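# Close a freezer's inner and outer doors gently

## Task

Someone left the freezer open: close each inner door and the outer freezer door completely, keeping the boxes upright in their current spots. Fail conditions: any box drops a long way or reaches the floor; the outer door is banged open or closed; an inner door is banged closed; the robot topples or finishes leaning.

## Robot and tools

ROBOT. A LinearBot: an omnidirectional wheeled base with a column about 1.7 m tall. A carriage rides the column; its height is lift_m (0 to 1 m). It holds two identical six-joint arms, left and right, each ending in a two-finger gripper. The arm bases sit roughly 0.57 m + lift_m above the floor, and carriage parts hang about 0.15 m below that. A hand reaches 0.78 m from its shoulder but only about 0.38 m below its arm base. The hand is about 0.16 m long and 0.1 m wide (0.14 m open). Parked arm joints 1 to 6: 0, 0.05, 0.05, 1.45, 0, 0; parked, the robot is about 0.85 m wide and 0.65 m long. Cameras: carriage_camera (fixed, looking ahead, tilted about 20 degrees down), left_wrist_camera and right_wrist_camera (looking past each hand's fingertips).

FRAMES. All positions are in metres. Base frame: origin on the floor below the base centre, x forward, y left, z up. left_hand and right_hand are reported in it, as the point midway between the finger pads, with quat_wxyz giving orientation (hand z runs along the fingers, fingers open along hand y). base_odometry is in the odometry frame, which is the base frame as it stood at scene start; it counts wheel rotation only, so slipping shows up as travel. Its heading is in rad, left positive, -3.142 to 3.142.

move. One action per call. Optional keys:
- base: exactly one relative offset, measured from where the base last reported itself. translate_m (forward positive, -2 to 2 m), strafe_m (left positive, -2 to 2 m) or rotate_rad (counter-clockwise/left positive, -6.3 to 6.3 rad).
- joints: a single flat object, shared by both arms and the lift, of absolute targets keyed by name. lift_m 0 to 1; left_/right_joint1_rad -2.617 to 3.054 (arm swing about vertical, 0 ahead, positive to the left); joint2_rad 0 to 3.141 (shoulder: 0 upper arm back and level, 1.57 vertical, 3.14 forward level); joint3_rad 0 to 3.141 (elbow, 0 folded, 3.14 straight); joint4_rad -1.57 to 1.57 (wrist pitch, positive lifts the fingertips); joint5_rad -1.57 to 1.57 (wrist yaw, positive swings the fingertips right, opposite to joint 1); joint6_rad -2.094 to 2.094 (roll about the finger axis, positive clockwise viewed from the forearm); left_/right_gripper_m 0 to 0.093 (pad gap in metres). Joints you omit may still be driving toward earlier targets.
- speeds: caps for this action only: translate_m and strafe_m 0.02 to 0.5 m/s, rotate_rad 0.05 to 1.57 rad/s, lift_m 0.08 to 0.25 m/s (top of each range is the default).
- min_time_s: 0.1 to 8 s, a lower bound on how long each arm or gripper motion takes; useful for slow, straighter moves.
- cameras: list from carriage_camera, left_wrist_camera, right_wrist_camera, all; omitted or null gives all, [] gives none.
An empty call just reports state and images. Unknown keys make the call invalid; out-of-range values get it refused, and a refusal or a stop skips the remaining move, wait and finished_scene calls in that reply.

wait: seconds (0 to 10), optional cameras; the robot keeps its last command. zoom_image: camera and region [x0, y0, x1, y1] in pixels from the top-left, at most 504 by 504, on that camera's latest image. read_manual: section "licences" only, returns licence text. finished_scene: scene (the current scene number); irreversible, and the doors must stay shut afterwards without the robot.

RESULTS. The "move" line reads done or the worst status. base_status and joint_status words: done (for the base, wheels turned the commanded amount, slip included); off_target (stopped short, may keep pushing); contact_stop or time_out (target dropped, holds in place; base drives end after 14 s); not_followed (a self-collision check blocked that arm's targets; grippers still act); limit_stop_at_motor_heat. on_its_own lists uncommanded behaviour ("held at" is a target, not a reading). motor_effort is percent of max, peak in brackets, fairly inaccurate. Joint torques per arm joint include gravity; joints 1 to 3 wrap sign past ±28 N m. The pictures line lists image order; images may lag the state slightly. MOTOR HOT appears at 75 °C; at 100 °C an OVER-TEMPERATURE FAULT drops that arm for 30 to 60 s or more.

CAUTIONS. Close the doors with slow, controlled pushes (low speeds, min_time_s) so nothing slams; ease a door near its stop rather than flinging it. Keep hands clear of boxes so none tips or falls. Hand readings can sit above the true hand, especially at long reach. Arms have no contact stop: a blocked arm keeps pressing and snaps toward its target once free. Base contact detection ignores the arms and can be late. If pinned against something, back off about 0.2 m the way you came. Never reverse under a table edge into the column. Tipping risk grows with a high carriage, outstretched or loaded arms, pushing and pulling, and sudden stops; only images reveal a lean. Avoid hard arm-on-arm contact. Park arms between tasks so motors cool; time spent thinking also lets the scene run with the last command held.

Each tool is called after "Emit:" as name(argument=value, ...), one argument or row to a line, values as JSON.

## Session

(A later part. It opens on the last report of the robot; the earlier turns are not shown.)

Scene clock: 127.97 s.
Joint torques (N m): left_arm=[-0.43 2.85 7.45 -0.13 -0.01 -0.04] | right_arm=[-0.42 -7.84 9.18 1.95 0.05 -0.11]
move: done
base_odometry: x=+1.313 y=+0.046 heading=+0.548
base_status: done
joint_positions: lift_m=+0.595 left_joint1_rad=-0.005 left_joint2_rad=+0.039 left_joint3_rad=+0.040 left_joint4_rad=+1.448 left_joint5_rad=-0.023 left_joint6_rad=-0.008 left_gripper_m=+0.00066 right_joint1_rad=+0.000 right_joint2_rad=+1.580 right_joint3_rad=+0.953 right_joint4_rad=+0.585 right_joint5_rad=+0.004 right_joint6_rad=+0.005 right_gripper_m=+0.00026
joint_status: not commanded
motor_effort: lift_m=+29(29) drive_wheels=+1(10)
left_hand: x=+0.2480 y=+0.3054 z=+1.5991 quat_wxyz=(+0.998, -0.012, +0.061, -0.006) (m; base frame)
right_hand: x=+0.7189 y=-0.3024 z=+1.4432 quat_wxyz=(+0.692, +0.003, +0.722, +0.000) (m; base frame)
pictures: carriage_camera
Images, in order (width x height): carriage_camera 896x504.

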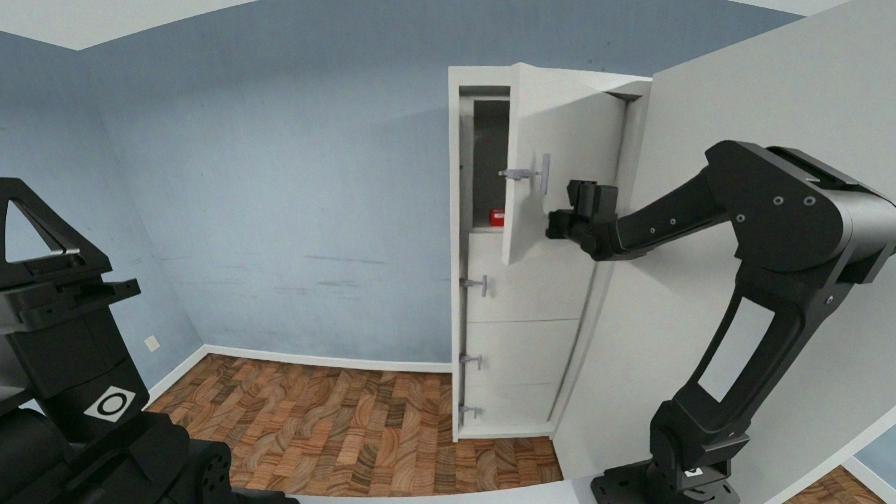

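Emit:
move(
  base={"strafe_m": 0.07},
  speeds={"strafe_m": 0.1},
  cameras=[],
)

Emit:
move(
  base={"translate_m": 0.17},
  speeds={"translate_m": 0.07},
  cameras=["carriage_camera"],
)

Emit:
move(
  base={"translate_m": 0.07},
  speeds={"translate_m": 0.05},
  cameras=["carriage_camera"],
)

Emit:
zoom_image(
  camera="carriage_camera",
  region=[430, 20, 750, 320],
)

Scene clock: 131.93 s.
Joint torques (N m): left_arm=[-0.4 2.95 7.45 -0.12 -0.03 -0.04] | right_arm=[-0.44 -7.95 9.09 1.93 0.06 -0.11]
move: done
base_odometry: x=+1.277 y=+0.105 heading=+0.547
base_status: done
joint_positions: lift_m=+0.595 left_joint1_rad=-0.005 left_joint2_rad=+0.039 left_joint3_rad=+0.040 left_joint4_rad=+1.448 left_joint5_rad=-0.023 left_joint6_rad=-0.008 left_gripper_m=+0.00066 right_joint1_rad=+0.000 right_joint2_rad=+1.580 right_joint3_rad=+0.953 right_joint4_rad=+0.585 right_joint5_rad=+0.006 right_joint6_rad=+0.005 right_gripper_m=+0.00026
joint_status: not commanded
motor_effort: lift_m=+29(29) drive_wheels=+0(8)
left_hand: x=+0.2480 y=+0.3054 z=+1.5991 quat_wxyz=(+0.998, -0.012, +0.061, -0.006) (m; base frame)
right_hand: x=+0.7189 y=-0.3025 z=+1.4432 quat_wxyz=(+0.692, +0.004, +0.722, +0.000) (m; base frame)
pictures: none
No camera images: "cameras" was empty.

Scene clock: 135.03 s.
Joint torques (N m): left_arm=[-0.42 2.78 7.38 -0.11 0 -0.04] | right_arm=[-0.53 -8.08 8.95 1.9 0.04 -0.11]
move: done
base_odometry: x=+1.422 y=+0.194 heading=+0.548
base_status: done
joint_positions: lift_m=+0.595 left_joint1_rad=-0.005 left_joint2_rad=+0.039 left_joint3_rad=+0.040 left_joint4_rad=+1.448 left_joint5_rad=-0.023 left_joint6_rad=-0.008 left_gripper_m=+0.00066 right_joint1_rad=+0.000 right_joint2_rad=+1.580 right_joint3_rad=+0.953 right_joint4_rad=+0.586 right_joint5_rad=+0.006 right_joint6_rad=+0.005 right_gripper_m=+0.00026
joint_status: not commanded
motor_effort: lift_m=+29(29) drive_wheels=-6(10)
left_hand: x=+0.2480 y=+0.3054 z=+1.5991 quat_wxyz=(+0.998, -0.012, +0.061, -0.006) (m; base frame)
right_hand: x=+0.7189 y=-0.3025 z=+1.4434 quat_wxyz=(+0.692, +0.004, +0.721, +0.000) (m; base frame)
pictures: carriage_camera
Images, in order (width x height): carriage_camera 896x504.

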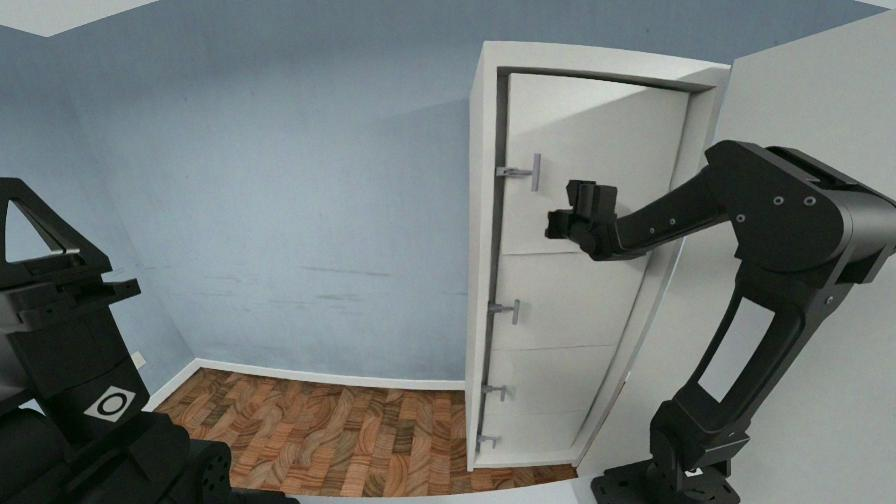

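Scene clock: 136.90 s.
Joint torques (N m): left_arm=[-0.39 2.88 7.21 -0.1 0 -0.03] | right_arm=[-0.46 6.17 14.87 3.32 0.06 -0.11]
move: done
base_odometry: x=+1.481 y=+0.231 heading=+0.547
base_status: done
joint_positions: lift_m=+0.595 left_joint1_rad=-0.005 left_joint2_rad=+0.039 left_joint3_rad=+0.040 left_joint4_rad=+1.448 left_joint5_rad=-0.023 left_joint6_rad=-0.008 left_gripper_m=+0.00066 right_joint1_rad=+0.000 right_joint2_rad=+1.444 right_joint3_rad=+0.895 right_joint4_rad=+0.423 right_joint5_rad=+0.006 right_joint6_rad=+0.005 right_gripper_m=+0.00026
joint_status: not commanded
motor_effort: lift_m=+29(29) drive_wheels=+11(13)
left_hand: x=+0.2481 y=+0.3054 z=+1.5991 quat_wxyz=(+0.998, -0.012, +0.061, -0.006) (m; base frame)
right_hand: x=+0.6880 y=-0.3025 z=+1.4392 quat_wxyz=(+0.661, +0.004, +0.750, +0.000) (m; base frame)
pictures: carriage_camera
Images, in order (width x height): carriage_camera 896x504.

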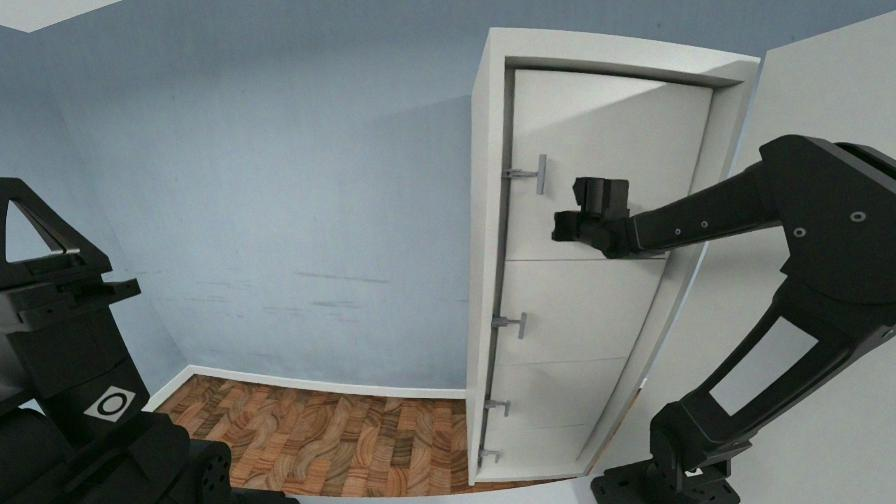

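Scaled by 1.575.

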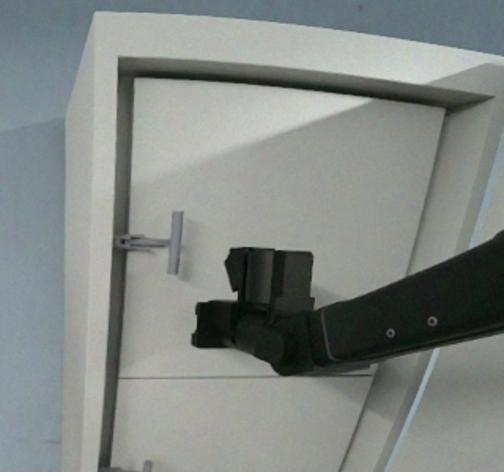

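Emit:
move(
  base={"translate_m": -0.95},
  speeds={"translate_m": 0.25},
  cameras=["carriage_camera"],
)

Emit:
zoom_image(
  camera="carriage_camera",
  region=[350, 50, 700, 400],
)

Emit:
move(
  base={"strafe_m": -0.71},
  speeds={"strafe_m": 0.3},
  cameras=["carriage_camera","right_wrist_camera"],
)

Scene clock: 143.80 s.
Joint torques (N m): left_arm=[-0.38 2.86 7.43 -0.1 0 -0.03] | right_arm=[-0.59 -6.67 9.98 1.96 0.06 -0.1]
move: done
base_odometry: x=+0.669 y=-0.263 heading=+0.546
base_status: done
joint_positions: lift_m=+0.595 left_joint1_rad=-0.005 left_joint2_rad=+0.039 left_joint3_rad=+0.040 left_joint4_rad=+1.447 left_joint5_rad=-0.023 left_joint6_rad=-0.008 left_gripper_m=+0.00066 right_joint1_rad=+0.000 right_joint2_rad=+1.570 right_joint3_rad=+0.944 right_joint4_rad=+0.580 right_joint5_rad=+0.006 right_joint6_rad=+0.005 right_gripper_m=+0.00026
joint_status: not commanded
motor_effort: lift_m=+29(29) drive_wheels=-9(19)
left_hand: x=+0.2484 y=+0.3054 z=+1.5991 quat_wxyz=(+0.998, -0.012, +0.061, -0.006) (m; base frame)
right_hand: x=+0.7162 y=-0.3025 z=+1.4425 quat_wxyz=(+0.691, +0.004, +0.723, +0.000) (m; base frame)
pictures: carriage_camera
Images, in order (width x height): carriage_camera 896x504.

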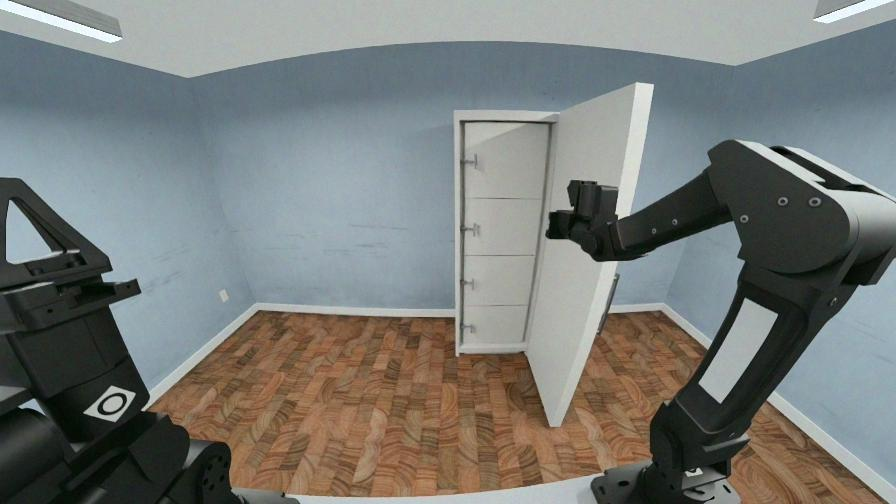

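Scaled by 1.440.

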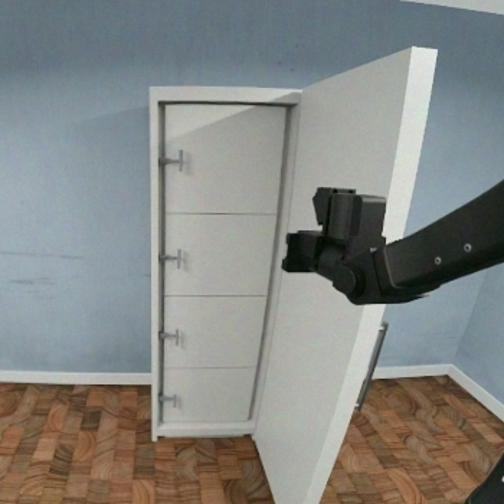

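Scene clock: 147.87 s.
Joint torques (N m): left_arm=[-0.47 2.86 7.39 -0.09 0 -0.04] | right_arm=[-0.53 -6.84 9.84 1.91 0.05 -0.11]
move: done
base_odometry: x=+1.038 y=-0.870 heading=+0.546
base_status: done
joint_positions: lift_m=+0.595 left_joint1_rad=-0.006 left_joint2_rad=+0.039 left_joint3_rad=+0.040 left_joint4_rad=+1.447 left_joint5_rad=-0.023 left_joint6_rad=-0.008 left_gripper_m=+0.00066 right_joint1_rad=-0.002 right_joint2_rad=+1.570 right_joint3_rad=+0.944 right_joint4_rad=+0.581 right_joint5_rad=+0.006 right_joint6_rad=+0.005 right_gripper_m=+0.00026
joint_status: not commanded
motor_effort: lift_m=+29(29) drive_wheels=-5(8)
left_hand: x=+0.2484 y=+0.3054 z=+1.5991 quat_wxyz=(+0.998, -0.012, +0.061, -0.006) (m; base frame)
right_hand: x=+0.7162 y=-0.3034 z=+1.4429 quat_wxyz=(+0.691, +0.004, +0.723, -0.001) (m; base frame)
pictures: carriage_camera, right_wrist_camera
Images, in order (width x height): carriage_camera 896x504, right_wrist_camera 896x504.

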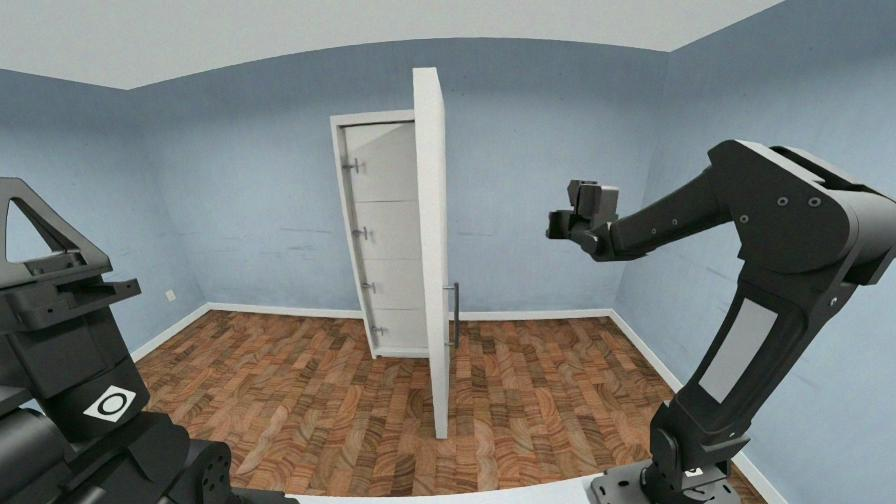

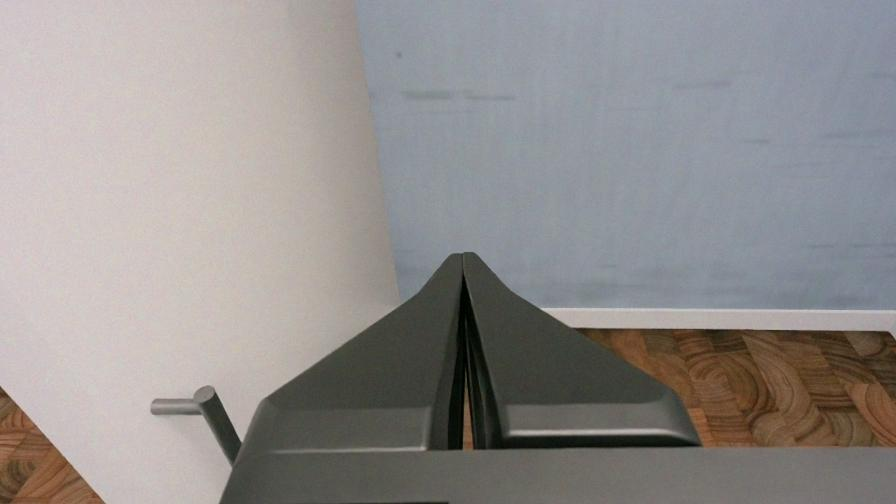

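Emit:
move(
  base={"translate_m": 0.32},
  speeds={"translate_m": 0.25},
  cameras=[],
)

Emit:
move(
  base={"strafe_m": 0.4},
  speeds={"strafe_m": 0.11},
  cameras=["carriage_camera"],
)

Emit:
move(
  base={"strafe_m": 0.33},
  speeds={"strafe_m": 0.09},
  cameras=["carriage_camera","right_wrist_camera"],
)

Scene clock: 151.70 s.
Joint torques (N m): left_arm=[-0.43 2.93 7.38 -0.07 -0.01 -0.03] | right_arm=[-0.21 -6.86 10.1 1.88 0.02 -0.12]
move: done
base_odometry: x=+1.312 y=-0.704 heading=+0.545
base_status: done
joint_positions: lift_m=+0.595 left_joint1_rad=-0.006 left_joint2_rad=+0.039 left_joint3_rad=+0.040 left_joint4_rad=+1.447 left_joint5_rad=-0.023 left_joint6_rad=-0.008 left_gripper_m=+0.00066 right_joint1_rad=-0.002 right_joint2_rad=+1.570 right_joint3_rad=+0.944 right_joint4_rad=+0.583 right_joint5_rad=+0.006 right_joint6_rad=+0.005 right_gripper_m=+0.00026
joint_status: not commanded
motor_effort: lift_m=+29(29) drive_wheels=-7(11)
left_hand: x=+0.2484 y=+0.3054 z=+1.5991 quat_wxyz=(+0.998, -0.012, +0.061, -0.006) (m; base frame)
right_hand: x=+0.7163 y=-0.3034 z=+1.4434 quat_wxyz=(+0.692, +0.004, +0.722, -0.001) (m; base frame)
pictures: none
No camera images: "cameras" was empty.

Scene clock: 156.27 s.
Joint torques (N m): left_arm=[-0.54 2.86 7.34 -0.11 0 -0.03] | right_arm=[-0.32 -6.75 10.06 1.94 -0.01 -0.11]
move: done
base_odometry: x=+1.104 y=-0.362 heading=+0.545
base_status: done
joint_positions: lift_m=+0.595 left_joint1_rad=-0.006 left_joint2_rad=+0.039 left_joint3_rad=+0.040 left_joint4_rad=+1.447 left_joint5_rad=-0.023 left_joint6_rad=-0.008 left_gripper_m=+0.00066 right_joint1_rad=-0.002 right_joint2_rad=+1.570 right_joint3_rad=+0.944 right_joint4_rad=+0.583 right_joint5_rad=+0.009 right_joint6_rad=+0.001 right_gripper_m=+0.00026
joint_status: not commanded
motor_effort: lift_m=+29(29) drive_wheels=-3(7)
left_hand: x=+0.2484 y=+0.3054 z=+1.5991 quat_wxyz=(+0.998, -0.012, +0.061, -0.006) (m; base frame)
right_hand: x=+0.7163 y=-0.3043 z=+1.4435 quat_wxyz=(+0.692, +0.004, +0.722, -0.004) (m; base frame)
pictures: carriage_camera
Images, in order (width x height): carriage_camera 896x504.

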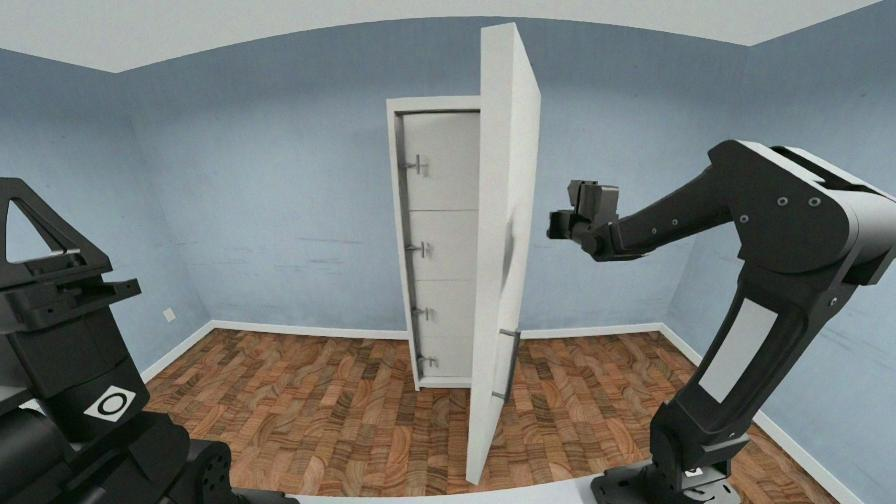

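Scene clock: 160.77 s.
Joint torques (N m): left_arm=[-0.5 2.85 7.36 -0.11 -0.01 -0.03] | right_arm=[-0.55 -6.89 10.04 1.9 0.05 -0.02]
move: done
base_odometry: x=+0.934 y=-0.079 heading=+0.545
base_status: done
joint_positions: lift_m=+0.595 left_joint1_rad=-0.006 left_joint2_rad=+0.039 left_joint3_rad=+0.040 left_joint4_rad=+1.447 left_joint5_rad=-0.023 left_joint6_rad=-0.008 left_gripper_m=+0.00066 right_joint1_rad=+0.000 right_joint2_rad=+1.570 right_joint3_rad=+0.944 right_joint4_rad=+0.584 right_joint5_rad=+0.007 right_joint6_rad=+0.001 right_gripper_m=+0.00026
joint_status: not commanded
motor_effort: lift_m=+29(29) drive_wheels=-4(7)
left_hand: x=+0.2484 y=+0.3054 z=+1.5991 quat_wxyz=(+0.998, -0.012, +0.061, -0.006) (m; base frame)
right_hand: x=+0.7163 y=-0.3027 z=+1.4436 quat_wxyz=(+0.692, +0.003, +0.722, -0.002) (m; base frame)
pictures: carriage_camera, right_wrist_camera
Images, in order (width x height): carriage_camera 896x504, right_wrist_camera 896x504.

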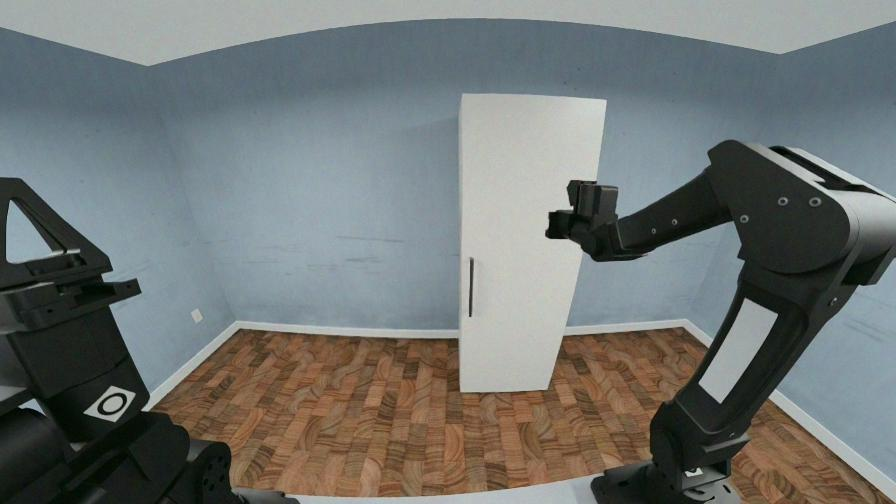

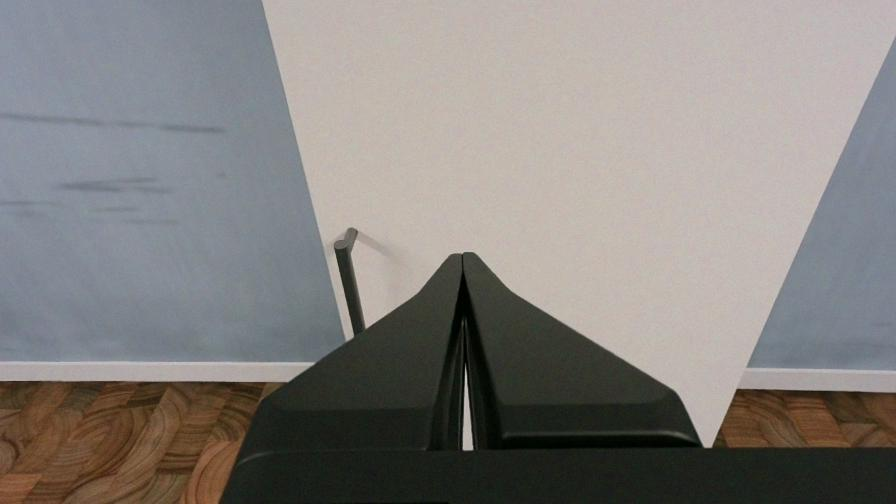

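Emit:
move(
  base={"strafe_m": 0.09},
  speeds={"strafe_m": 0.15},
  cameras=[],
)

Emit:
move(
  base={"translate_m": 0.34},
  speeds={"translate_m": 0.12},
  cameras=["carriage_camera"],
)

Emit:
move(
  base={"translate_m": 0.18},
  speeds={"translate_m": 0.05},
  cameras=["carriage_camera"],
)

Emit:
zoom_image(
  camera="carriage_camera",
  region=[450, 30, 750, 330],
)

Scene clock: 164.67 s.
Joint torques (N m): left_arm=[-0.38 2.8 7.45 -0.1 0.02 -0.04] | right_arm=[-0.76 -6.8 10 1.87 0.12 -0.02]
move: done
base_odometry: x=+0.887 y=-0.002 heading=+0.544
base_status: done
joint_positions: lift_m=+0.595 left_joint1_rad=-0.006 left_joint2_rad=+0.039 left_joint3_rad=+0.040 left_joint4_rad=+1.447 left_joint5_rad=-0.023 left_joint6_rad=-0.008 left_gripper_m=+0.00066 right_joint1_rad=+0.003 right_joint2_rad=+1.570 right_joint3_rad=+0.944 right_joint4_rad=+0.584 right_joint5_rad=+0.005 right_joint6_rad=+0.001 right_gripper_m=+0.00026
joint_status: not commanded
motor_effort: lift_m=+29(29) drive_wheels=-4(9)
left_hand: x=+0.2484 y=+0.3053 z=+1.5991 quat_wxyz=(+0.998, -0.012, +0.061, -0.006) (m; base frame)
right_hand: x=+0.7163 y=-0.3008 z=+1.4437 quat_wxyz=(+0.692, +0.001, +0.722, +0.000) (m; base frame)
pictures: none
No camera images: "cameras" was empty.

Scene clock: 168.27 s.
Joint torques (N m): left_arm=[-0.32 2.88 7.43 -0.11 0 -0.04] | right_arm=[-0.65 -7.15 10.13 1.9 0.06 -0.07]
move: done
base_odometry: x=+1.178 y=+0.174 heading=+0.545
base_status: done
joint_positions: lift_m=+0.595 left_joint1_rad=-0.006 left_joint2_rad=+0.039 left_joint3_rad=+0.040 left_joint4_rad=+1.447 left_joint5_rad=-0.023 left_joint6_rad=-0.008 left_gripper_m=+0.00066 right_joint1_rad=+0.003 right_joint2_rad=+1.570 right_joint3_rad=+0.944 right_joint4_rad=+0.585 right_joint5_rad=+0.005 right_joint6_rad=+0.001 right_gripper_m=+0.00026
joint_status: not commanded
motor_effort: lift_m=+29(29) drive_wheels=-7(10)
left_hand: x=+0.2484 y=+0.3053 z=+1.5991 quat_wxyz=(+0.998, -0.012, +0.061, -0.006) (m; base frame)
right_hand: x=+0.7163 y=-0.3008 z=+1.4438 quat_wxyz=(+0.693, +0.001, +0.721, +0.000) (m; base frame)
pictures: carriage_camera
Images, in order (width x height): carriage_camera 896x504.

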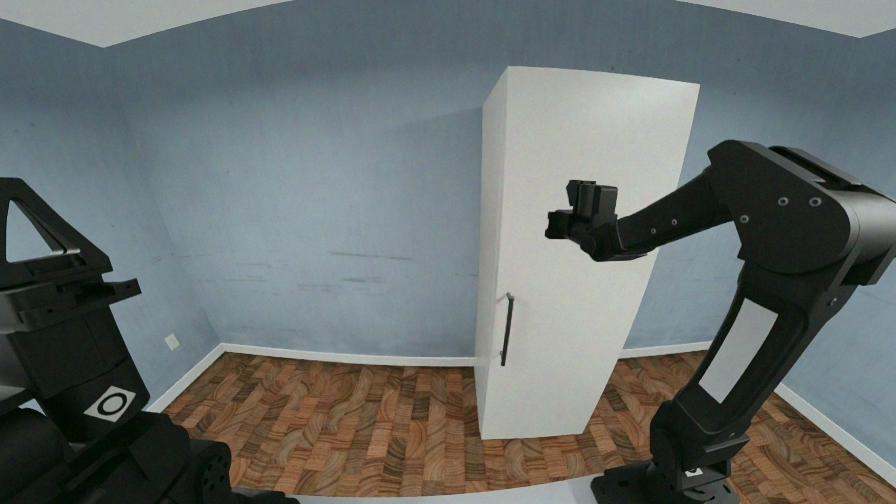

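Scene clock: 172.33 s.
Joint torques (N m): left_arm=[-0.42 2.95 7.3 -0.09 -0.01 -0.03] | right_arm=[-0.65 5.97 14.75 3.32 0.07 -0.02]
move: done
base_odometry: x=+1.331 y=+0.268 heading=+0.545
base_status: done
joint_positions: lift_m=+0.595 left_joint1_rad=-0.006 left_joint2_rad=+0.039 left_joint3_rad=+0.040 left_joint4_rad=+1.447 left_joint5_rad=-0.023 left_joint6_rad=-0.008 left_gripper_m=+0.00066 right_joint1_rad=+0.003 right_joint2_rad=+1.448 right_joint3_rad=+0.897 right_joint4_rad=+0.429 right_joint5_rad=+0.005 right_joint6_rad=+0.001 right_gripper_m=+0.00026
joint_status: not commanded
motor_effort: lift_m=+29(29) drive_wheels=+11(13)
left_hand: x=+0.2482 y=+0.3053 z=+1.5991 quat_wxyz=(+0.998, -0.012, +0.061, -0.006) (m; base frame)
right_hand: x=+0.6890 y=-0.3009 z=+1.4392 quat_wxyz=(+0.662, +0.001, +0.749, -0.001) (m; base frame)
pictures: carriage_camera
Images, in order (width x height): carriage_camera 896x504.

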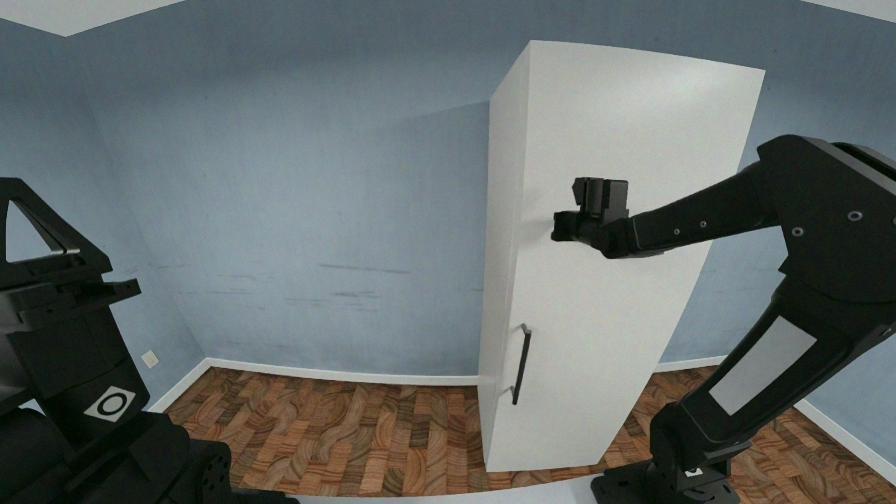

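Scaled by 1.680.

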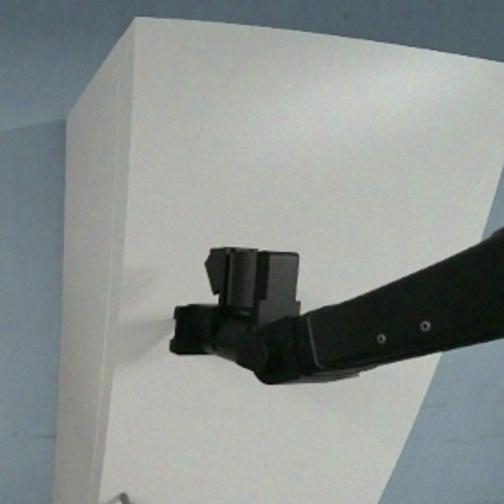

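Emit:
move(
  base={"translate_m": 0.03},
  speeds={"translate_m": 0.05},
  cameras=[],
)

Emit:
move(
  base={"translate_m": -0.3},
  speeds={"translate_m": 0.15},
  cameras=["carriage_camera"],
)

Emit:
finished_scene(
  scene=2,
)

Scene clock: 175.10 s.
Joint torques (N m): left_arm=[-0.44 2.86 7.5 -0.09 0 -0.03] | right_arm=[-0.79 15.13 16.2 4.57 0.3 -0.01]
move: contact_stop
base_odometry: x=+1.354 y=+0.282 heading=+0.542
base_status: translate_m contact_stop (by the wheels' count: +0.027 of +0.030)
joint_positions: lift_m=+0.595 left_joint1_rad=-0.006 left_joint2_rad=+0.039 left_joint3_rad=+0.040 left_joint4_rad=+1.445 left_joint5_rad=-0.023 left_joint6_rad=-0.008 left_gripper_m=+0.00066 right_joint1_rad=+0.005 right_joint2_rad=+1.358 right_joint3_rad=+0.883 right_joint4_rad=+0.287 right_joint5_rad=-0.020 right_joint6_rad=+0.001 right_gripper_m=+0.00026
joint_status: not commanded
motor_effort: lift_m=+29(29) drive_wheels=+18(40)
left_hand: x=+0.2489 y=+0.3053 z=+1.5990 quat_wxyz=(+0.998, -0.012, +0.062, -0.006) (m; base frame)
right_hand: x=+0.6682 y=-0.2961 z=+1.4380 quat_wxyz=(+0.638, -0.008, +0.770, +0.009) (m; base frame)
pictures: none
No camera images: "cameras" was empty.

not run: a stop came earlier in this reply.

not run: a stop came earlier in this reply.

Emit:
move(
  base={"translate_m": -0.3},
  speeds={"translate_m": 0.15},
  cameras=["carriage_camera"],
)

Emit:
finished_scene(
  scene=2,
)

Scene clock: 179.37 s.
Joint torques (N m): left_arm=[-0.34 2.93 7.39 -0.05 0 -0.03] | right_arm=[-0.68 -6.86 10.25 1.95 0.22 -0.03]
move: done
base_odometry: x=+1.097 y=+0.127 heading=+0.541
base_status: done
joint_positions: lift_m=+0.595 left_joint1_rad=-0.006 left_joint2_rad=+0.039 left_joint3_rad=+0.040 left_joint4_rad=+1.444 left_joint5_rad=-0.023 left_joint6_rad=-0.008 left_gripper_m=+0.00066 right_joint1_rad=+0.005 right_joint2_rad=+1.569 right_joint3_rad=+0.942 right_joint4_rad=+0.580 right_joint5_rad=-0.011 right_joint6_rad=+0.001 right_gripper_m=+0.00026
joint_status: not commanded
motor_effort: lift_m=+29(29) drive_wheels=+4(14)
left_hand: x=+0.2492 y=+0.3053 z=+1.5990 quat_wxyz=(+0.998, -0.012, +0.063, -0.006) (m; base frame)
right_hand: x=+0.7158 y=-0.2974 z=+1.4419 quat_wxyz=(+0.690, -0.005, +0.724, +0.006) (m; base frame)
pictures: carriage_camera
Images, in order (width x height): carriage_camera 896x504.

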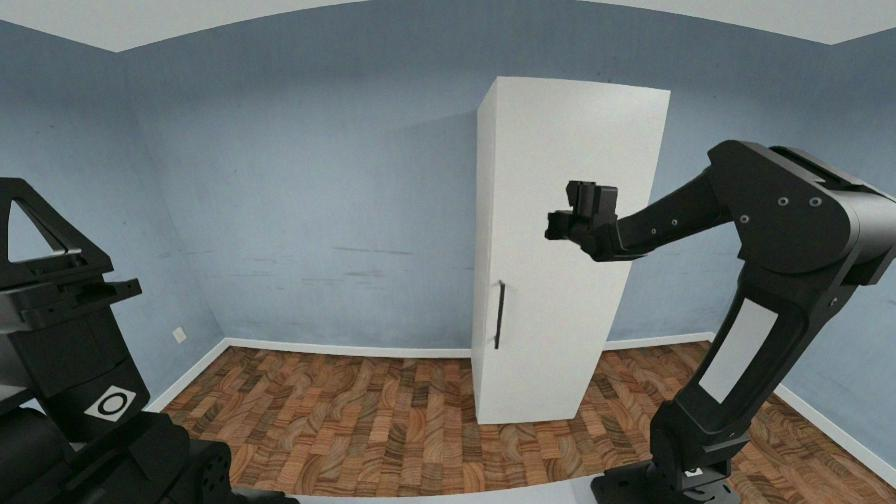

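The scene is finished: the task was done.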